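# Place only the white block in the wooden tray

## Task

Get the white block into the wooden tray and make sure no other object ends up in it; the tray must stay flat on the table and upright.

## Robot and tools

Robot: two arms, left_arm and right_arm, each a six-joint arm with a two-finger parallel gripper and a wrist camera. The left arm stands on the +y side of the scene. Base origins in the scene frame: left_arm (+0.014, +0.245, 0) m, right_arm (-0.024, -0.309, 0) m, each yawed slightly. Cameras: cam_high, cam_low (fixed, on a stand behind the arms), cam_left_wrist, cam_right_wrist, all 896x504.

Frames: the scene frame has its origin at table height midway between the nominal bases, +z up, +x out over the table, +y toward left_arm. Camera names do not match image left and right. Each arm reports its gripper position (m) and quat_wxyz in that arm's own base frame. The reported point lies between the finger pads, roughly 1 cm short of the tips. The fingers point along the gripper's +z and separate along its y. Readings can be off by a few centimetres, more when the arm is stretched.

Command row: 14 numbers, each in [-1, 1]. First seven belong to left_arm: dx, dy, dz, rx, ry, rz, opening; the next seven are the same for right_arm. Both arms must always be filled in. dx..rz are an offset, not a pose: they are measured from that arm's current Hand target, along the Hand target's own axes. Scale: 1.0 equals 0.6 m of travel or 180 degrees of turn; rx, ry, rz form a single rotation vector. Opening is absolute: +1 fully open (0.094 m), -1 closed. Sending 0 for an arm's six pose numbers re-requests its current Hand target (it does not mean 'leave alone' for the fingers: a 0 opening is a half-open command, so resend the present opening to keep it).

execute_actions(actions, cameras): actions is a list of actions; each action is up to 15 rows, one per 1/30 s step; a short action repeats its last row. Every row in an action counts from the Hand target at that action's start, and the next action starts from the new Hand target, so repeating an offset adds motion. An empty list returns state and all images. cameras: list of names, ["all"] or [].

move(target, speed, blend, opening_speed, grip_force, blocking, cameras): straight-line path for each gripper toward one 14-number row, or a list of up to 15 rows; every row is an offset from the same starting Hand targets, not from the previous row. speed in m/s, 0.002-2.9, default 0.25 (turning capped at twice that in rad/s); one value or one per target. blend in m rounds corners in a list; 0 stops at each. opening_speed: rate on the -1..+1 scale per second, at least 0.2; use it to close gently. grip_force: newtons per pad, 10-50, one value or one per arm; it persists, and lower values close slowly. blocking=false returns early while the move keeps running. Paths last 0.5-10 s and do not avoid obstacles or the other arm. Avoid routing a gripper near its own base; go around. Faster moves lag and overshoot more and hit harder; a target set deep past a contact pushes hard. The result adds a move: line: done, off_target, moving, held, fault, plus limits (paced = clipped, held = steps withheld). An arm not named is done, within 10 mm and 2 degrees.

wait(seconds 0-10): lets the scene run with commands held. stop(): brakes a running move. zoom_image(camera, region [x0,y0,x1,y1], max 504x504 px) enlarges part of the newest image. read_manual(section) only gives licence text. finished_scene(scene): ends the current scene permanently; pass its number, and only call it once the block sits in the tray with nothing else there and the robot released.

Results: Hand target is the last commanded pose after clipping; grippers often stop a bit short of it because of friction and weight, which is not proof of contact; the next command, even zeros, asks for it again, or send the remaining gap as an offset. Orientation commands are clipped to 40 degrees from the measured one per step. grip_measured gives finger opening on the command scale; empty it may read about 2.5 mm wide; on a hard part it reads a few mm narrower. Squeeze rises roughly 1 N per 0.001 below first touch, then jumps to the force limit. Release by commanding clearly above grip_measured. grip_effort_nm is motor effort (negative closing), not pad force. Joint torques include gravity and have offsets; joints 1-3 wrap at ±28 N m. Joint velocities may read within noise. Tool commands lists current commands.

Avoid: dropping or releasing moving parts, knocking anything off the table, tipping or flipping the tray, fast impacts on fixed or heavy things, the two grippers or arms touching or squeezing each other, and pressing the wrist-camera cables on anything (that counts as a touch). Loose objects may get nudged occasionally. Holding loads or straining toward unreachable poses heats motors: MOTOR HOT at 75 °C, fault and arm fold at 90 °C, arm collapse at 100 °C. Any arm stop is costly; move smoothly.

Each tool is called after "Emit:" as a command line: name --argument value for each argument, lists and objects as JSON in quotes; but a table of rows of numbers goes row by row, as --pt "numbers of a row", without its own name.

## Session

Emit:
execute_actions --actions '[]'

Scene clock: 0.00 s.
left_arm: end_effector_position=(+0.3938, +0.0030, +0.1388) grip_measured=+1.000 grip_effort_nm=n/a end_effector_quat_wxyz=(+0.674, -0.015, +0.738, +0.035) | right_arm: end_effector_position=(+0.3844, +0.0120, +0.1491) grip_measured=+1.000 grip_effort_nm=n/a end_effector_quat_wxyz=(+0.683, +0.067, +0.725, -0.051)
Joint positions: left_arm=[-0.051 1.586 0.274 1.222 -0.123 0.02 0.094] | right_arm=[0.195 1.547 0.264 1.218 0.362 0.041 0.094]
Joint velocities: within noise
Joint torques (N m): no reading
Heat: left arm: 32 °C; right arm: 31 °C.
Hand target: left_arm +0.3945, +0.0032, +0.1402; +0.675, -0.016, +0.737, +0.035 | right_arm +0.3847, +0.0126, +0.1477; +0.681, +0.066, +0.728, -0.051
Tool commands: left_gripper/opening=+1.0 right_gripper/opening=+1.0

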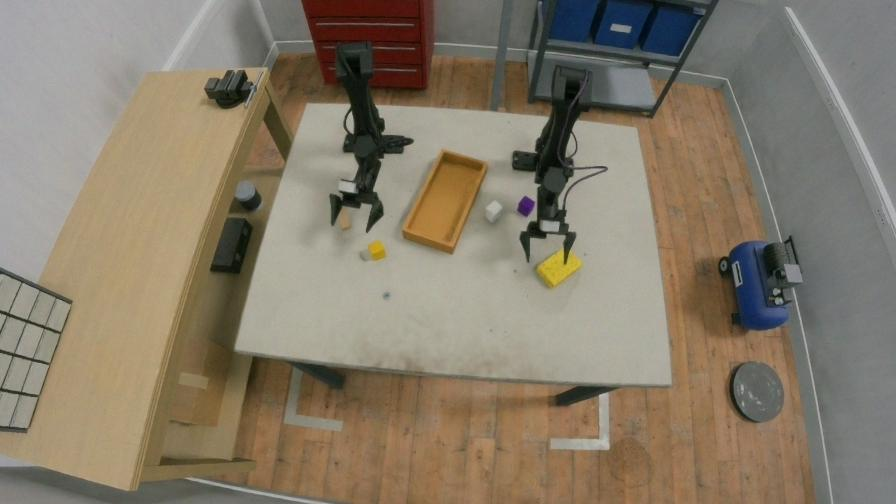

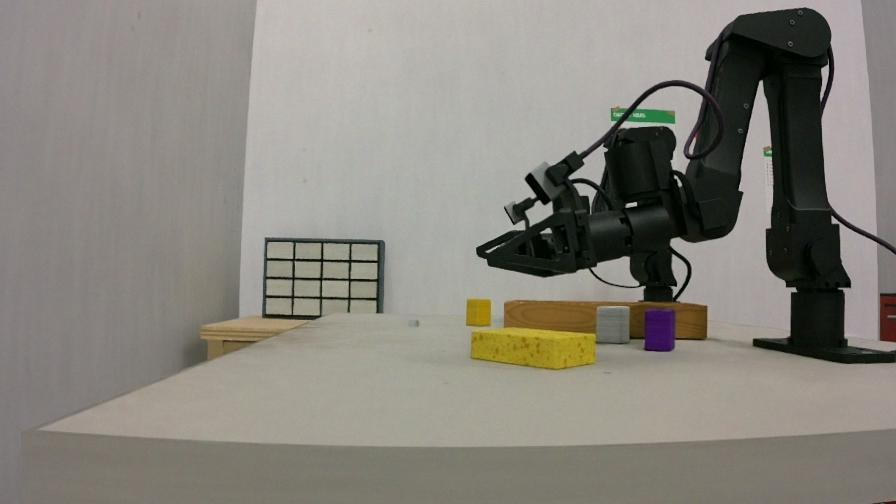

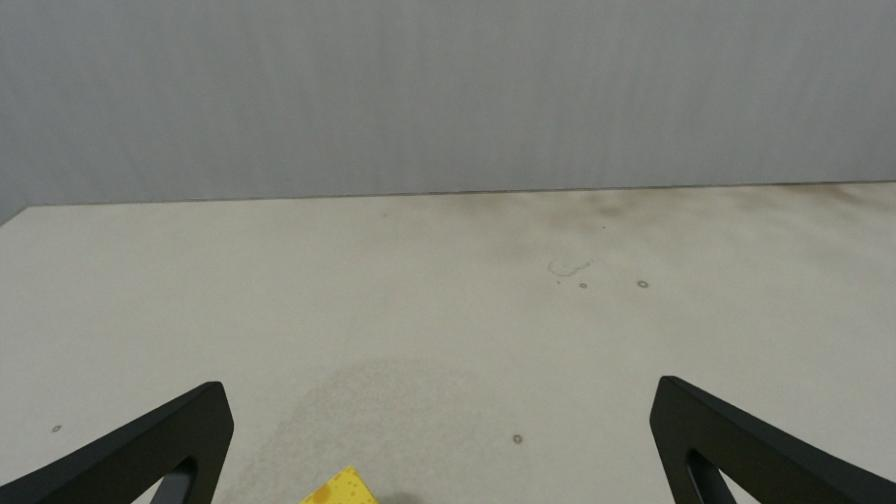

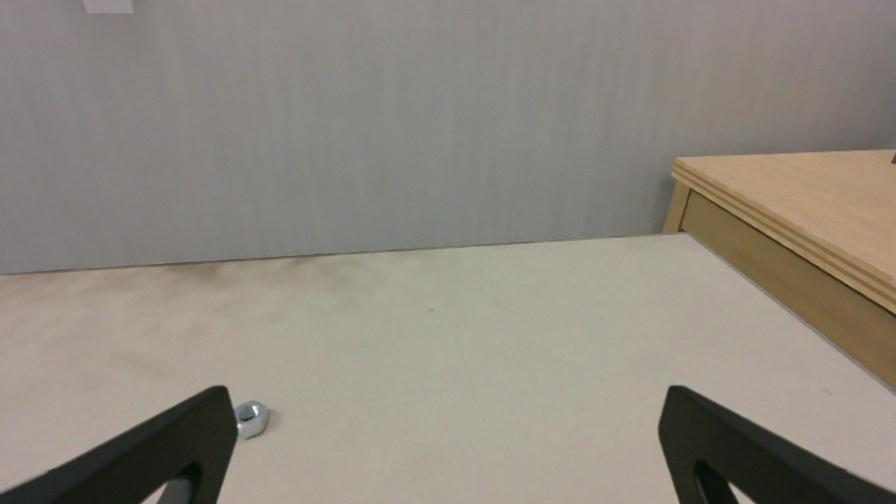

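Emit:
zoom_image --camera "cam_high" --region '[320, 100, 620, 300]'

Emit:
zoom_image --camera "cam_low" --region '[440, 200, 896, 420]'

Scaled by 1.680 from the camera's 896x504 image, which has a finer 1280x720 frame.

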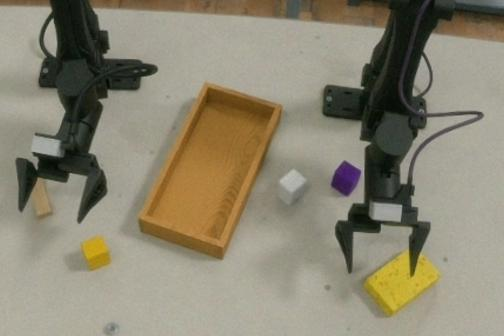

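Scaled by 1.105 from the camera's 896x504 image, which has a finer 1280x720 frame.

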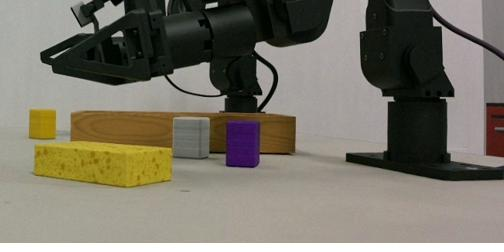

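Emit:
zoom_image --camera "cam_high" --region '[440, 170, 560, 238]'

Scaled by 4.200 from the camera's 896x504 image, which has a finer 1280x720 frame.

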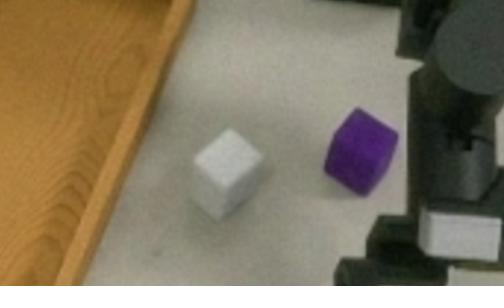

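Emit:
move --target '[-0.0787, -0.2317, -0.3298, -0.161, 0.454, -0.191, 0.7, 0, 0, 0, 0, 0, 0, 1]' --speed 0.4 --cameras '["cam_left_wrist", "cam_high"]'

Scene clock: 71.30 s.
left_arm: end_effector_position=(+0.2229, -0.1586, +0.2000) grip_measured=+0.701 grip_effort_nm=-0.10 end_effector_quat_wxyz=(+0.027, -0.378, +0.924, -0.044) | right_arm: end_effector_position=(+0.3844, +0.0120, +0.1491) grip_measured=+1.000 grip_effort_nm=-0.03 end_effector_quat_wxyz=(+0.683, +0.067, +0.725, -0.051)
Joint positions: left_arm=[-0.621 1.513 1.542 -1.496 0.001 -1.397 0.08] | right_arm=[0.195 1.547 0.264 1.218 0.362 0.041 0.094]
Joint torques (N m): left_arm=[-0.02 -3.81 7.08 -0.15 0.03 -0.16] | right_arm=[0.01 -5.27 6.22 1.86 -0.01 -0.04]
Heat: left arm: 36 °C; right arm: 34 °C.
Hand target: left_arm +0.2120, -0.1510, +0.2003; +0.000, -0.383, +0.924, +0.000 | right_arm +0.3847, +0.0127, +0.1477; +0.681, +0.065, +0.728, -0.051
Off the commanded pose: left_arm 0.013 m, 6 deg | right_arm 0.002 m, 0 deg.
joint sent to its limit (left arm) — joint 4 (wrist pitch), lower limit. The joint targets still meet the commanded pose.
move: off_target (left_arm)
Images, in order (width x height): cam_high 896x504, cam_left_wrist 896x504.

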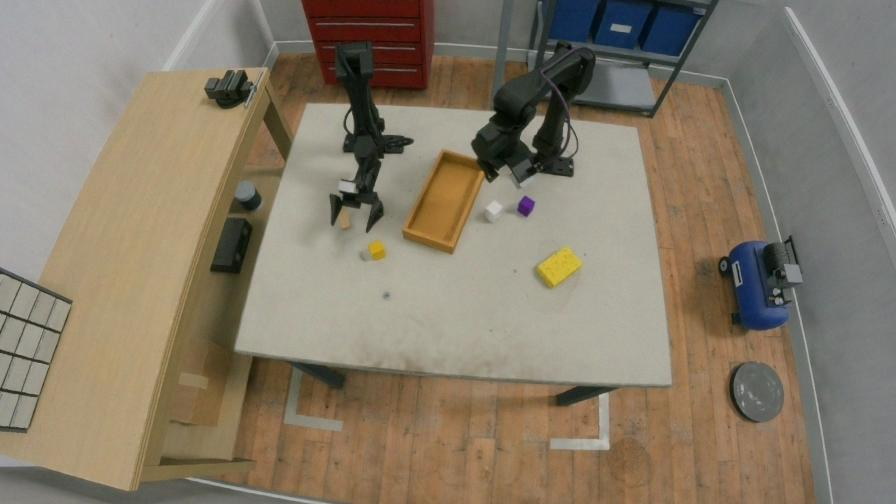

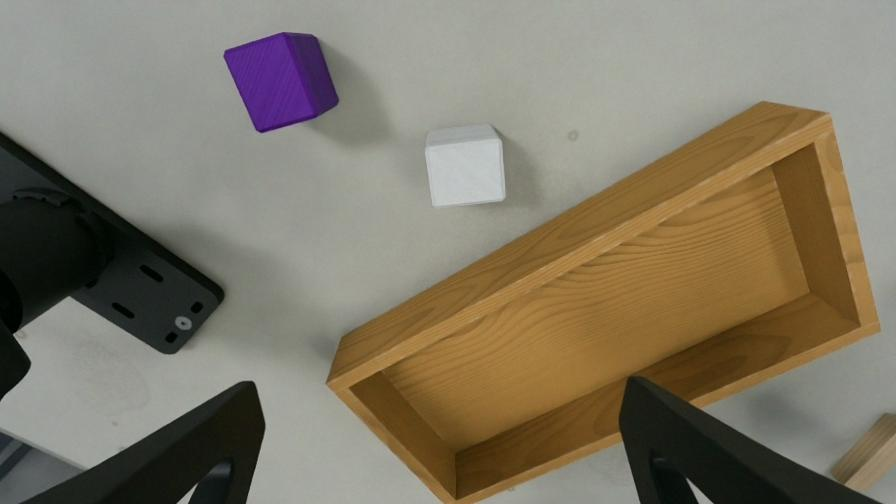

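Emit:
move --target '[-0.0271, -0.0672, 0.1672, 0, 0, -0.0194, 0.7, 0, 0, 0, 0, 0, 0, 1]' --speed 0.3 --cameras '["cam_left_wrist"]'

Scene clock: 93.17 s.
left_arm: end_effector_position=(+0.2560, -0.1732, +0.1034) grip_measured=+0.701 grip_effort_nm=-0.10 end_effector_quat_wxyz=(+0.007, -0.403, +0.915, -0.014) | right_arm: end_effector_position=(+0.3844, +0.0120, +0.1491) grip_measured=+1.000 grip_effort_nm=-0.03 end_effector_quat_wxyz=(+0.683, +0.067, +0.725, -0.051)
Joint positions: left_arm=[-0.596 1.688 1.341 -1.193 0.003 -1.427 0.08] | right_arm=[0.195 1.547 0.264 1.218 0.362 0.041 0.094]
Joint torques (N m): left_arm=[0.54 -5.71 5.59 0.24 -0.04 -0.17] | right_arm=[0.02 -5.27 6.2 1.86 -0.01 -0.04]
Heat: left arm: 36 °C; right arm: 35 °C.
Hand target: left_arm +0.2520, -0.1681, +0.0999; +0.000, -0.411, +0.912, +0.000 | right_arm +0.3847, +0.0127, +0.1477; +0.681, +0.065, +0.728, -0.051
Off the commanded pose: left_arm 0.007 m, 2 deg | right_arm 0.002 m, 0 deg.
move: done
Images, in order (width x height): cam_left_wrist 896x504.

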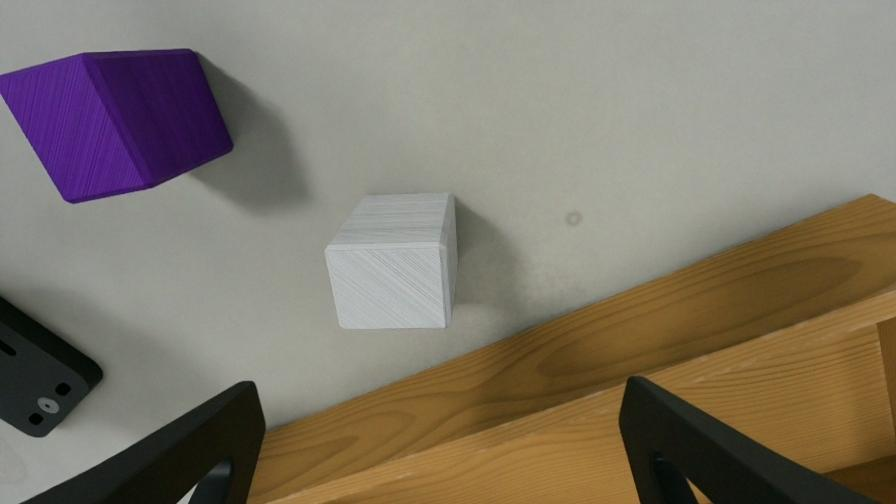

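Emit:
move --target '[0.0035, 0.0288, 0.0698, 0, 0, 0, 0.7, 0, 0, 0, 0, 0, 0, 1]' --speed 0.2 --cameras '["cam_left_wrist"]'

Scene clock: 108.80 s.
left_arm: end_effector_position=(+0.2423, -0.1640, +0.0542) grip_measured=+0.701 grip_effort_nm=-0.10 end_effector_quat_wxyz=(+0.000, -0.404, +0.915, -0.003) | right_arm: end_effector_position=(+0.3844, +0.0120, +0.1491) grip_measured=+1.000 grip_effort_nm=-0.03 end_effector_quat_wxyz=(+0.683, +0.067, +0.725, -0.051)
Joint positions: left_arm=[-0.596 1.688 1.142 -1.019 0.003 -1.427 0.08] | right_arm=[0.195 1.547 0.264 1.218 0.362 0.041 0.094]
Joint torques (N m): left_arm=[0.53 -7.8 4.96 0.22 -0.01 -0.15] | right_arm=[0.02 -5.29 6.22 1.86 0 -0.05]
Heat: left arm: 35 °C; right arm: 36 °C.
Hand target: left_arm +0.2376, -0.1582, +0.0581; +0.000, -0.411, +0.912, +0.000 | right_arm +0.3847, +0.0127, +0.1477; +0.681, +0.065, +0.728, -0.051
Off the commanded pose: left_arm 0.008 m, 1 deg | right_arm 0.002 m, 0 deg.
move: done
Images, in order (width x height): cam_left_wrist 896x504.

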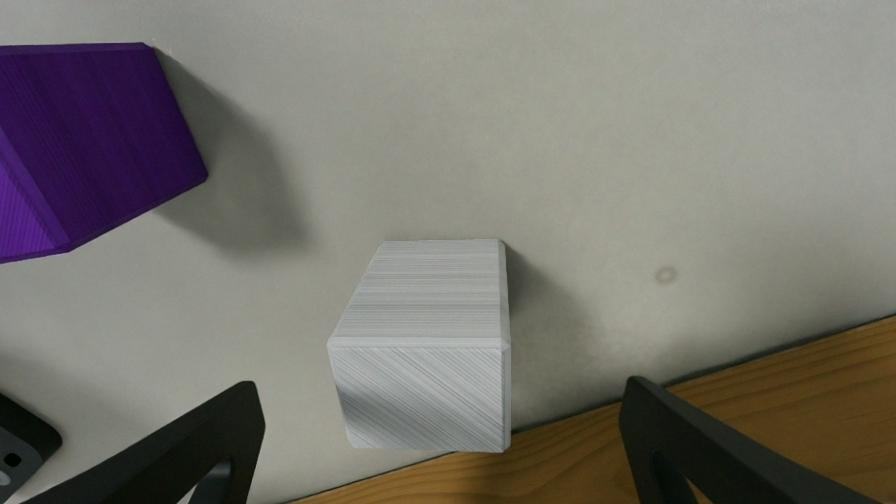

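Emit:
move --pt "0.005 0.0083 0.0535 0 0 0 0.7 0 0 0 0 0 0 1" --pt "0.005 0.0083 0.0535 0 0 0 -0.27 0 0 0 0 0 0 1" --speed 0.15 --opening_speed 0.9 --cameras '["cam_left_wrist"]'

Scene clock: 118.13 s.
left_arm: end_effector_position=(+0.2398, -0.1623, +0.0290) grip_measured=-0.215 grip_effort_nm=-1.05 end_effector_quat_wxyz=(+0.007, -0.407, +0.913, -0.015) | right_arm: end_effector_position=(+0.3844, +0.0120, +0.1491) grip_measured=+1.000 grip_effort_nm=-0.02 end_effector_quat_wxyz=(+0.683, +0.067, +0.725, -0.051)
Joint positions: left_arm=[-0.596 1.687 1.034 -0.885 0.003 -1.436 0.037] | right_arm=[0.195 1.547 0.264 1.218 0.362 0.041 0.094]
Joint torques (N m): left_arm=[-0.29 -5.81 4.75 0.23 0.01 -0.11] | right_arm=[0.01 -5.27 6.23 1.87 -0.01 -0.04]
Heat: left arm: 34 °C; right arm: 36 °C.
Hand target: left_arm +0.2319, -0.1572, +0.0259; +0.000, -0.411, +0.912, +0.000 | right_arm +0.3847, +0.0127, +0.1477; +0.681, +0.065, +0.728, -0.051
Off the commanded pose: left_arm 0.010 m, 2 deg | right_arm 0.002 m, 0 deg.
move: done
Images, in order (width x height): cam_left_wrist 896x504.

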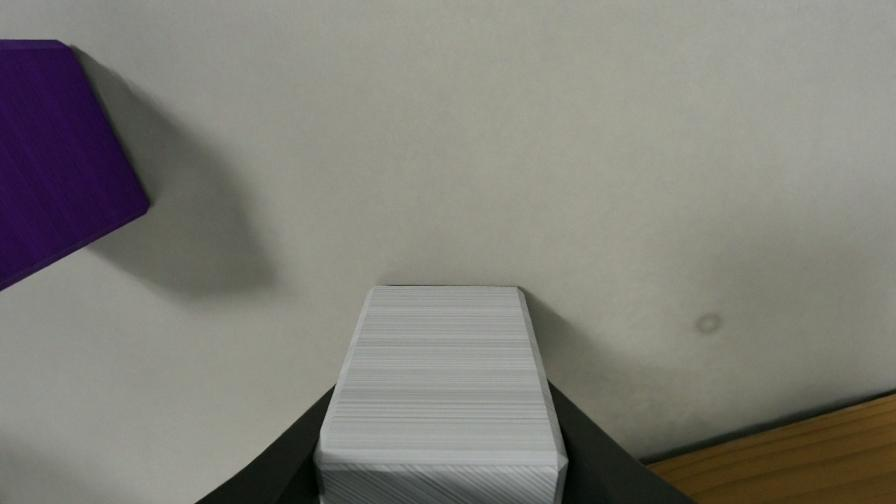

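Emit:
move --pt "0 0 -0.1333 0 0 0 -0.32 0 0 0 0 0 0 1" --pt "0.2158 -0.131 -0.1333 0 0 0 -0.32 0 0 0 0 0 0 1" --speed 0.25 --blend '[0.03, 0]' --cameras '["cam_left_wrist", "cam_high"]'

Scene clock: 142.70 s.
left_arm: end_effector_position=(+0.2056, -0.3118, +0.1090) grip_measured=-0.216 grip_effort_nm=-1.07 end_effector_quat_wxyz=(+0.000, -0.403, +0.915, -0.023) | right_arm: end_effector_position=(+0.3844, +0.0120, +0.1491) grip_measured=+1.000 grip_effort_nm=-0.03 end_effector_quat_wxyz=(+0.683, +0.067, +0.725, -0.051)
Joint positions: left_arm=[-0.987 1.92 1.651 -1.256 0.008 -1.818 0.037] | right_arm=[0.195 1.547 0.264 1.218 0.362 0.041 0.094]
Joint torques (N m): left_arm=[0.38 -6.27 7.61 0 -0.01 -0.14] | right_arm=[0.01 -5.3 6.22 1.87 -0.01 -0.04]
Heat: left arm: 34 °C; right arm: 37 °C.
Hand target: left_arm +0.2051, -0.3062, +0.1060; +0.000, -0.411, +0.912, +0.000 | right_arm +0.3847, +0.0127, +0.1477; +0.681, +0.065, +0.728, -0.051
Off the commanded pose: left_arm 0.006 m, 3 deg | right_arm 0.002 m, 0 deg.
move: off_target (left_arm)
Images, in order (width x height): cam_high 896x504, cam_left_wrist 896x504.

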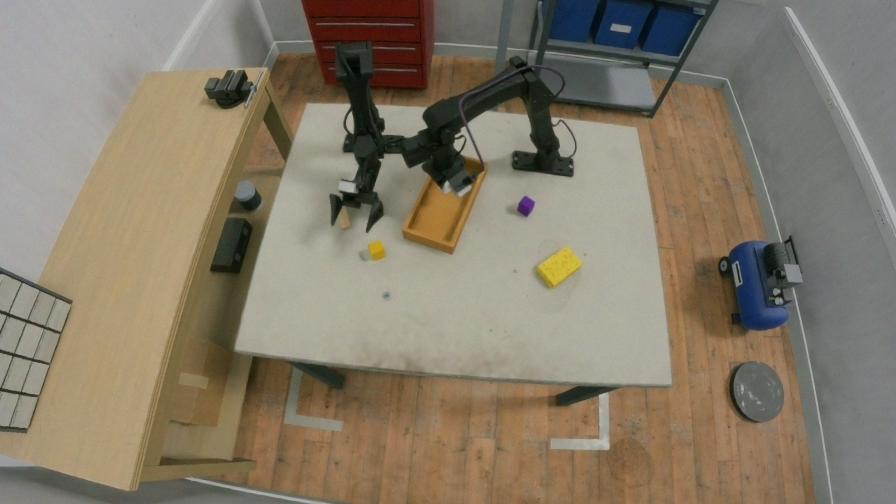

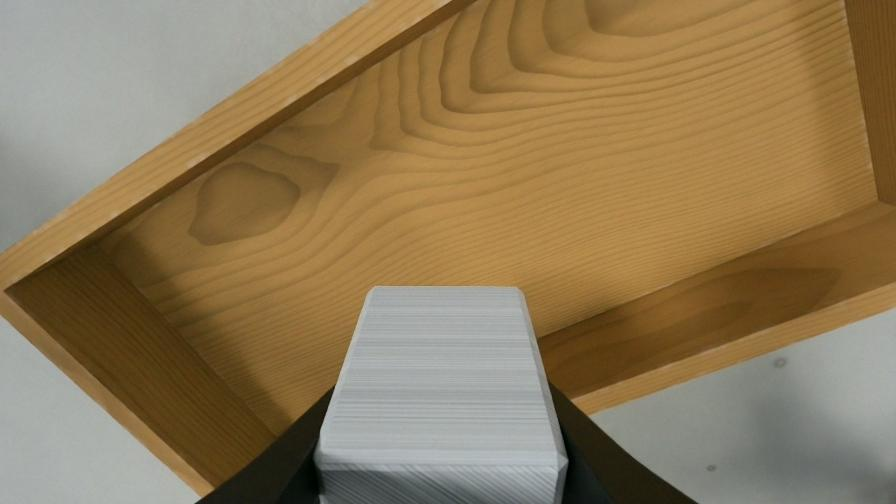

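Emit:
move --pt "0 0 0.0883 0 0 0 -0.32 0 0 0 0 0 0 1" --pt "0 0 0.1183 0 0 0 -0.32 0 0 0 0 0 0 1" --speed '[0.2, 0.06]' --blend '[0.01, 0]' --cameras '["cam_left_wrist", "cam_low"]'

Scene clock: 156.23 s.
left_arm: end_effector_position=(+0.2092, -0.3173, +0.0480) grip_measured=-0.216 grip_effort_nm=-1.07 end_effector_quat_wxyz=(+0.001, -0.404, +0.914, -0.031) | right_arm: end_effector_position=(+0.3844, +0.0120, +0.1491) grip_measured=+1.000 grip_effort_nm=-0.03 end_effector_quat_wxyz=(+0.683, +0.067, +0.725, -0.051)
Joint positions: left_arm=[-0.987 1.964 1.466 -1.012 0.008 -1.819 0.037] | right_arm=[0.195 1.547 0.264 1.218 0.362 0.041 0.094]
Joint torques (N m): left_arm=[0.34 -6.57 4.96 0.27 -0.09 -0.13] | right_arm=[0.01 -5.29 6.22 1.87 -0.01 -0.04]
Heat: left arm: 34 °C; right arm: 37 °C.
Hand target: left_arm +0.2051, -0.3064, +0.0352; +0.000, -0.411, +0.912, +0.000 | right_arm +0.3847, +0.0127, +0.1477; +0.681, +0.065, +0.728, -0.051
Off the commanded pose: left_arm 0.017 m, 4 deg | right_arm 0.002 m, 0 deg.
move: off_target (left_arm); blend cut to 0.009 m at target 1
Images, in order (width x height): cam_low 896x504, cam_left_wrist 896x504.

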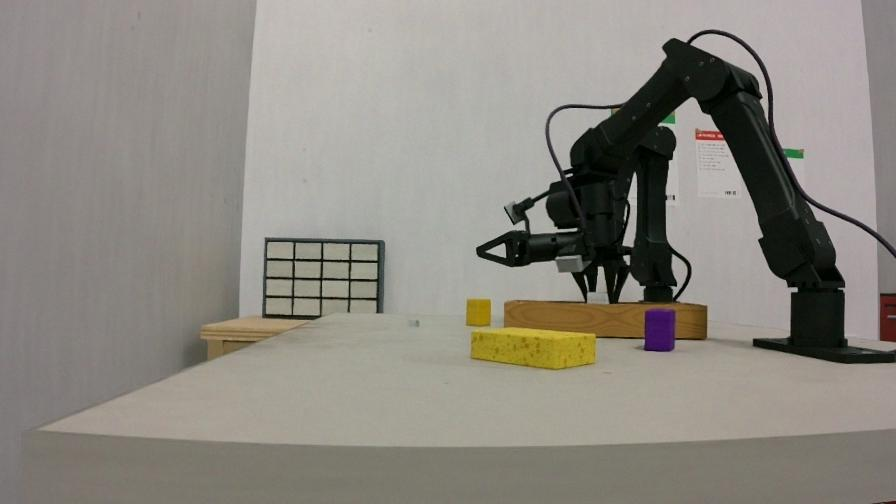

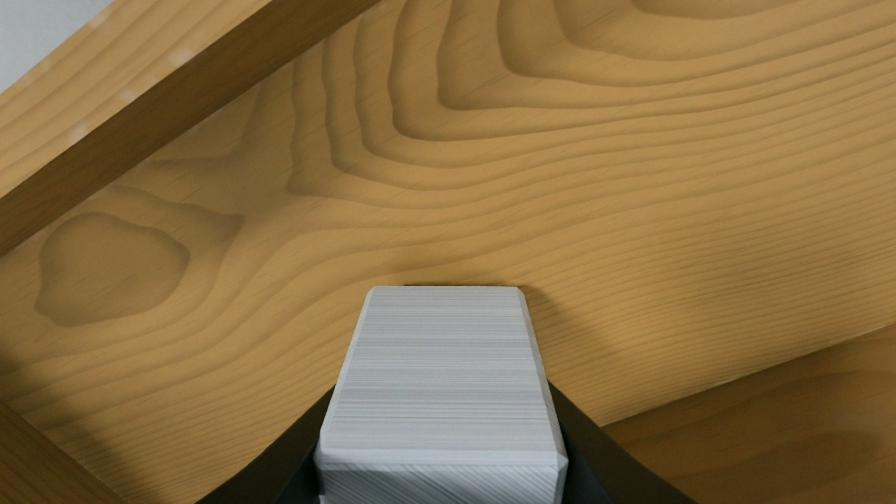

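Emit:
zoom_image --camera "cam_left_wrist" --region '[330, 240, 600, 392]'

Emit:
move --target '[0, 0, 0.01, 0, 0, 0, -0.32, 0, 0, 0, 0, 0, 0, 1]' --speed 0.05

Scaled by 1.867 from the camera's 896x504 image, which has a finer 1280x720 frame.

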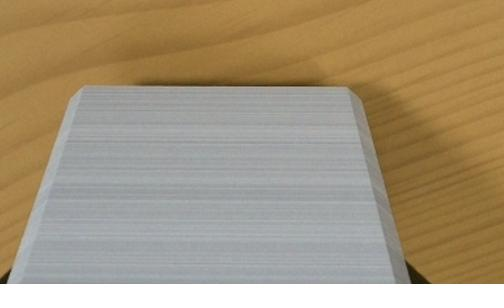

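Scene clock: 169.63 s.
left_arm: end_effector_position=(+0.2093, -0.3175, +0.0414) grip_measured=-0.216 grip_effort_nm=-1.06 end_effector_quat_wxyz=(+0.001, -0.404, +0.914, -0.030) | right_arm: end_effector_position=(+0.3844, +0.0120, +0.1491) grip_measured=+1.000 grip_effort_nm=-0.03 end_effector_quat_wxyz=(+0.683, +0.067, +0.725, -0.051)
Joint positions: left_arm=[-0.987 1.973 1.451 -0.99 0.008 -1.819 0.037] | right_arm=[0.195 1.547 0.264 1.218 0.362 0.041 0.094]
Joint torques (N m): left_arm=[0.28 -6.74 5.07 0.27 -0.06 -0.12] | right_arm=[0.01 -5.29 6.22 1.86 0 -0.04]
Heat: left arm: 34 °C; right arm: 37 °C.
Hand target: left_arm +0.2051, -0.3064, +0.0292; +0.000, -0.411, +0.912, +0.000 | right_arm +0.3847, +0.0127, +0.1477; +0.681, +0.065, +0.728, -0.051
Off the commanded pose: left_arm 0.017 m, 3 deg | right_arm 0.002 m, 0 deg.
move: off_target (left_arm)

Emit:
move --target '[0, 0, 0.01, 0, 0, 0, -0.32, 0, 0, 0, 0, 0, 0, 1]' --speed 0.05 --cameras '["cam_left_wrist"]'

Scene clock: 172.07 s.
left_arm: end_effector_position=(+0.2098, -0.3182, +0.0404) grip_measured=-0.216 grip_effort_nm=-1.06 end_effector_quat_wxyz=(+0.001, -0.404, +0.914, -0.032) | right_arm: end_effector_position=(+0.3844, +0.0120, +0.1491) grip_measured=+1.000 grip_effort_nm=-0.03 end_effector_quat_wxyz=(+0.683, +0.067, +0.725, -0.051)
Joint positions: left_arm=[-0.987 1.973 1.447 -0.981 0.008 -1.819 0.037] | right_arm=[0.195 1.547 0.264 1.218 0.362 0.041 0.094]
Joint torques (N m): left_arm=[0.43 -6.15 4.29 0.45 -0.05 -0.13] | right_arm=[0.01 -5.29 6.2 1.86 -0.01 -0.04]
Heat: left arm: 34 °C; right arm: 37 °C.
Hand target: left_arm +0.2050, -0.3064, +0.0232; +0.000, -0.411, +0.912, +0.000 | right_arm +0.3847, +0.0127, +0.1477; +0.681, +0.065, +0.728, -0.051
Off the commanded pose: left_arm 0.021 m, 4 deg | right_arm 0.002 m, 0 deg.
move: off_target (left_arm)
Images, in order (width x height): cam_left_wrist 896x504.

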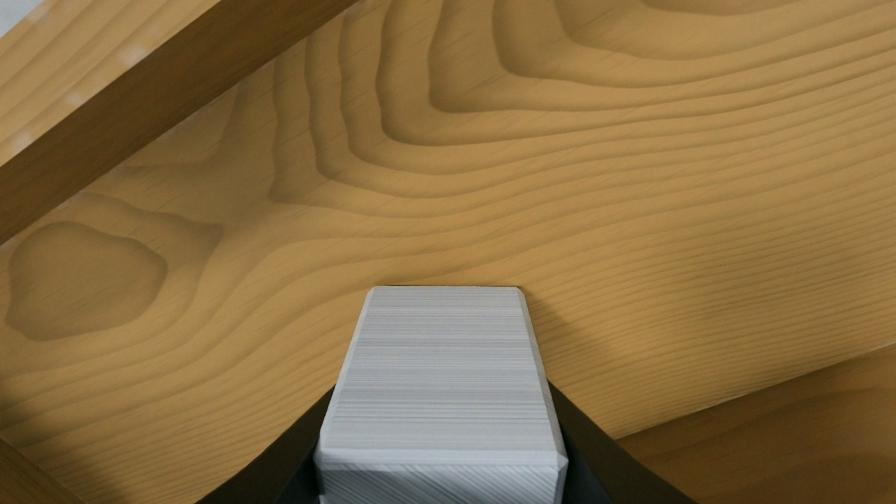

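Emit:
move --pt "0 0 -0.0117 0 0 0 -0.32 0 0 0 0 0 0 1" --pt "0 0 -0.0117 0 0 0 0.4 0 0 0 0 0 0 1" --pt "0 0 -0.19 0 0 0 0.4 0 0 0 0 0 0 1" --speed '[0.1, 0.1, 0.2]' --opening_speed 0.9 --cameras '["cam_left_wrist", "cam_high"]'

Scene clock: 182.03 s.
left_arm: end_effector_position=(+0.2069, -0.3138, +0.1279) grip_measured=+0.399 grip_effort_nm=0.03 end_effector_quat_wxyz=(-0.003, -0.404, +0.915, -0.007) | right_arm: end_effector_position=(+0.3844, +0.0120, +0.1491) grip_measured=+1.000 grip_effort_nm=-0.02 end_effector_quat_wxyz=(+0.683, +0.067, +0.725, -0.051)
Joint positions: left_arm=[-0.987 1.964 1.788 -1.382 0.008 -1.819 0.066] | right_arm=[0.195 1.547 0.264 1.218 0.362 0.041 0.094]
Joint torques (N m): left_arm=[0.17 -9.32 6.99 -0.05 -0.03 -0.11] | right_arm=[0.01 -5.29 6.23 1.86 0 -0.04]
Heat: left arm: 34 °C; right arm: 38 °C.
Hand target: left_arm +0.2051, -0.3063, +0.1371; +0.000, -0.411, +0.912, +0.000 | right_arm +0.3847, +0.0127, +0.1477; +0.681, +0.065, +0.728, -0.051
Off the commanded pose: left_arm 0.012 m, 1 deg | right_arm 0.002 m, 0 deg.
move: off_target (left_arm); target 2's new opening was sent with left_arm's hand 0.016 m and 4 deg from that target
Images, in order (width x height): cam_high 896x504, cam_left_wrist 896x504.

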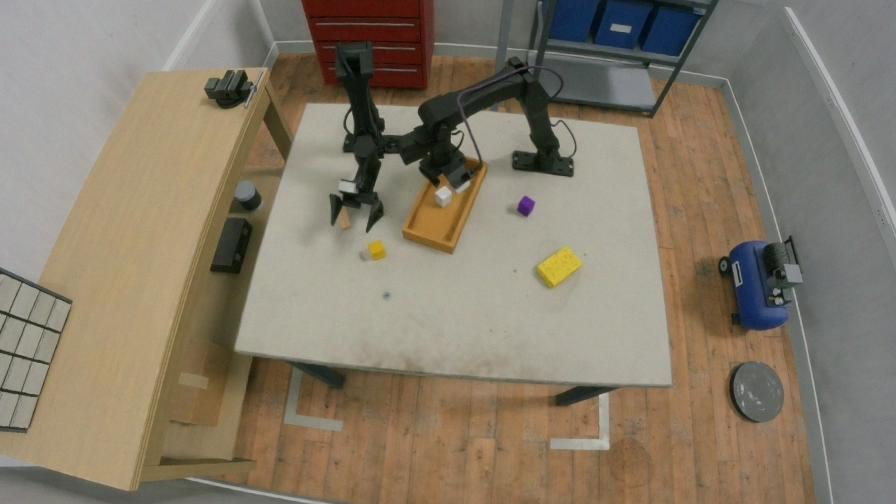

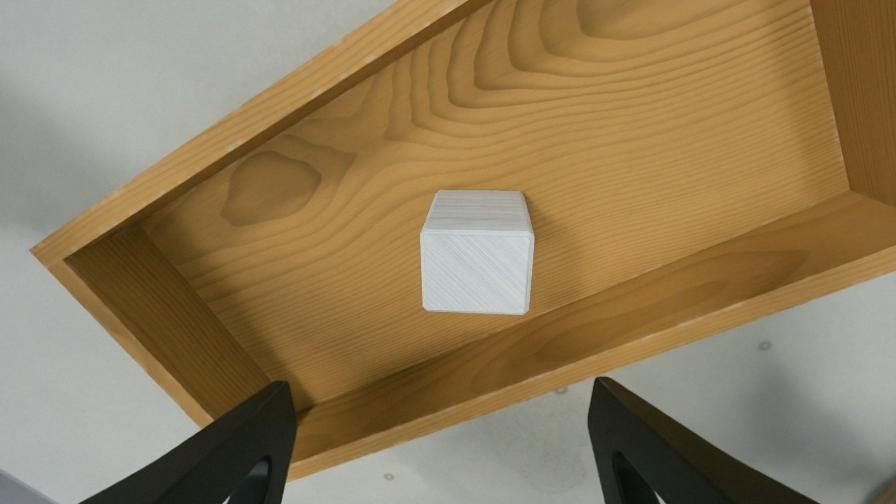

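White block is flat in the tray; the arm is clear.

Emit:
finished_scene --scene 1

The scene is finished: the task was done.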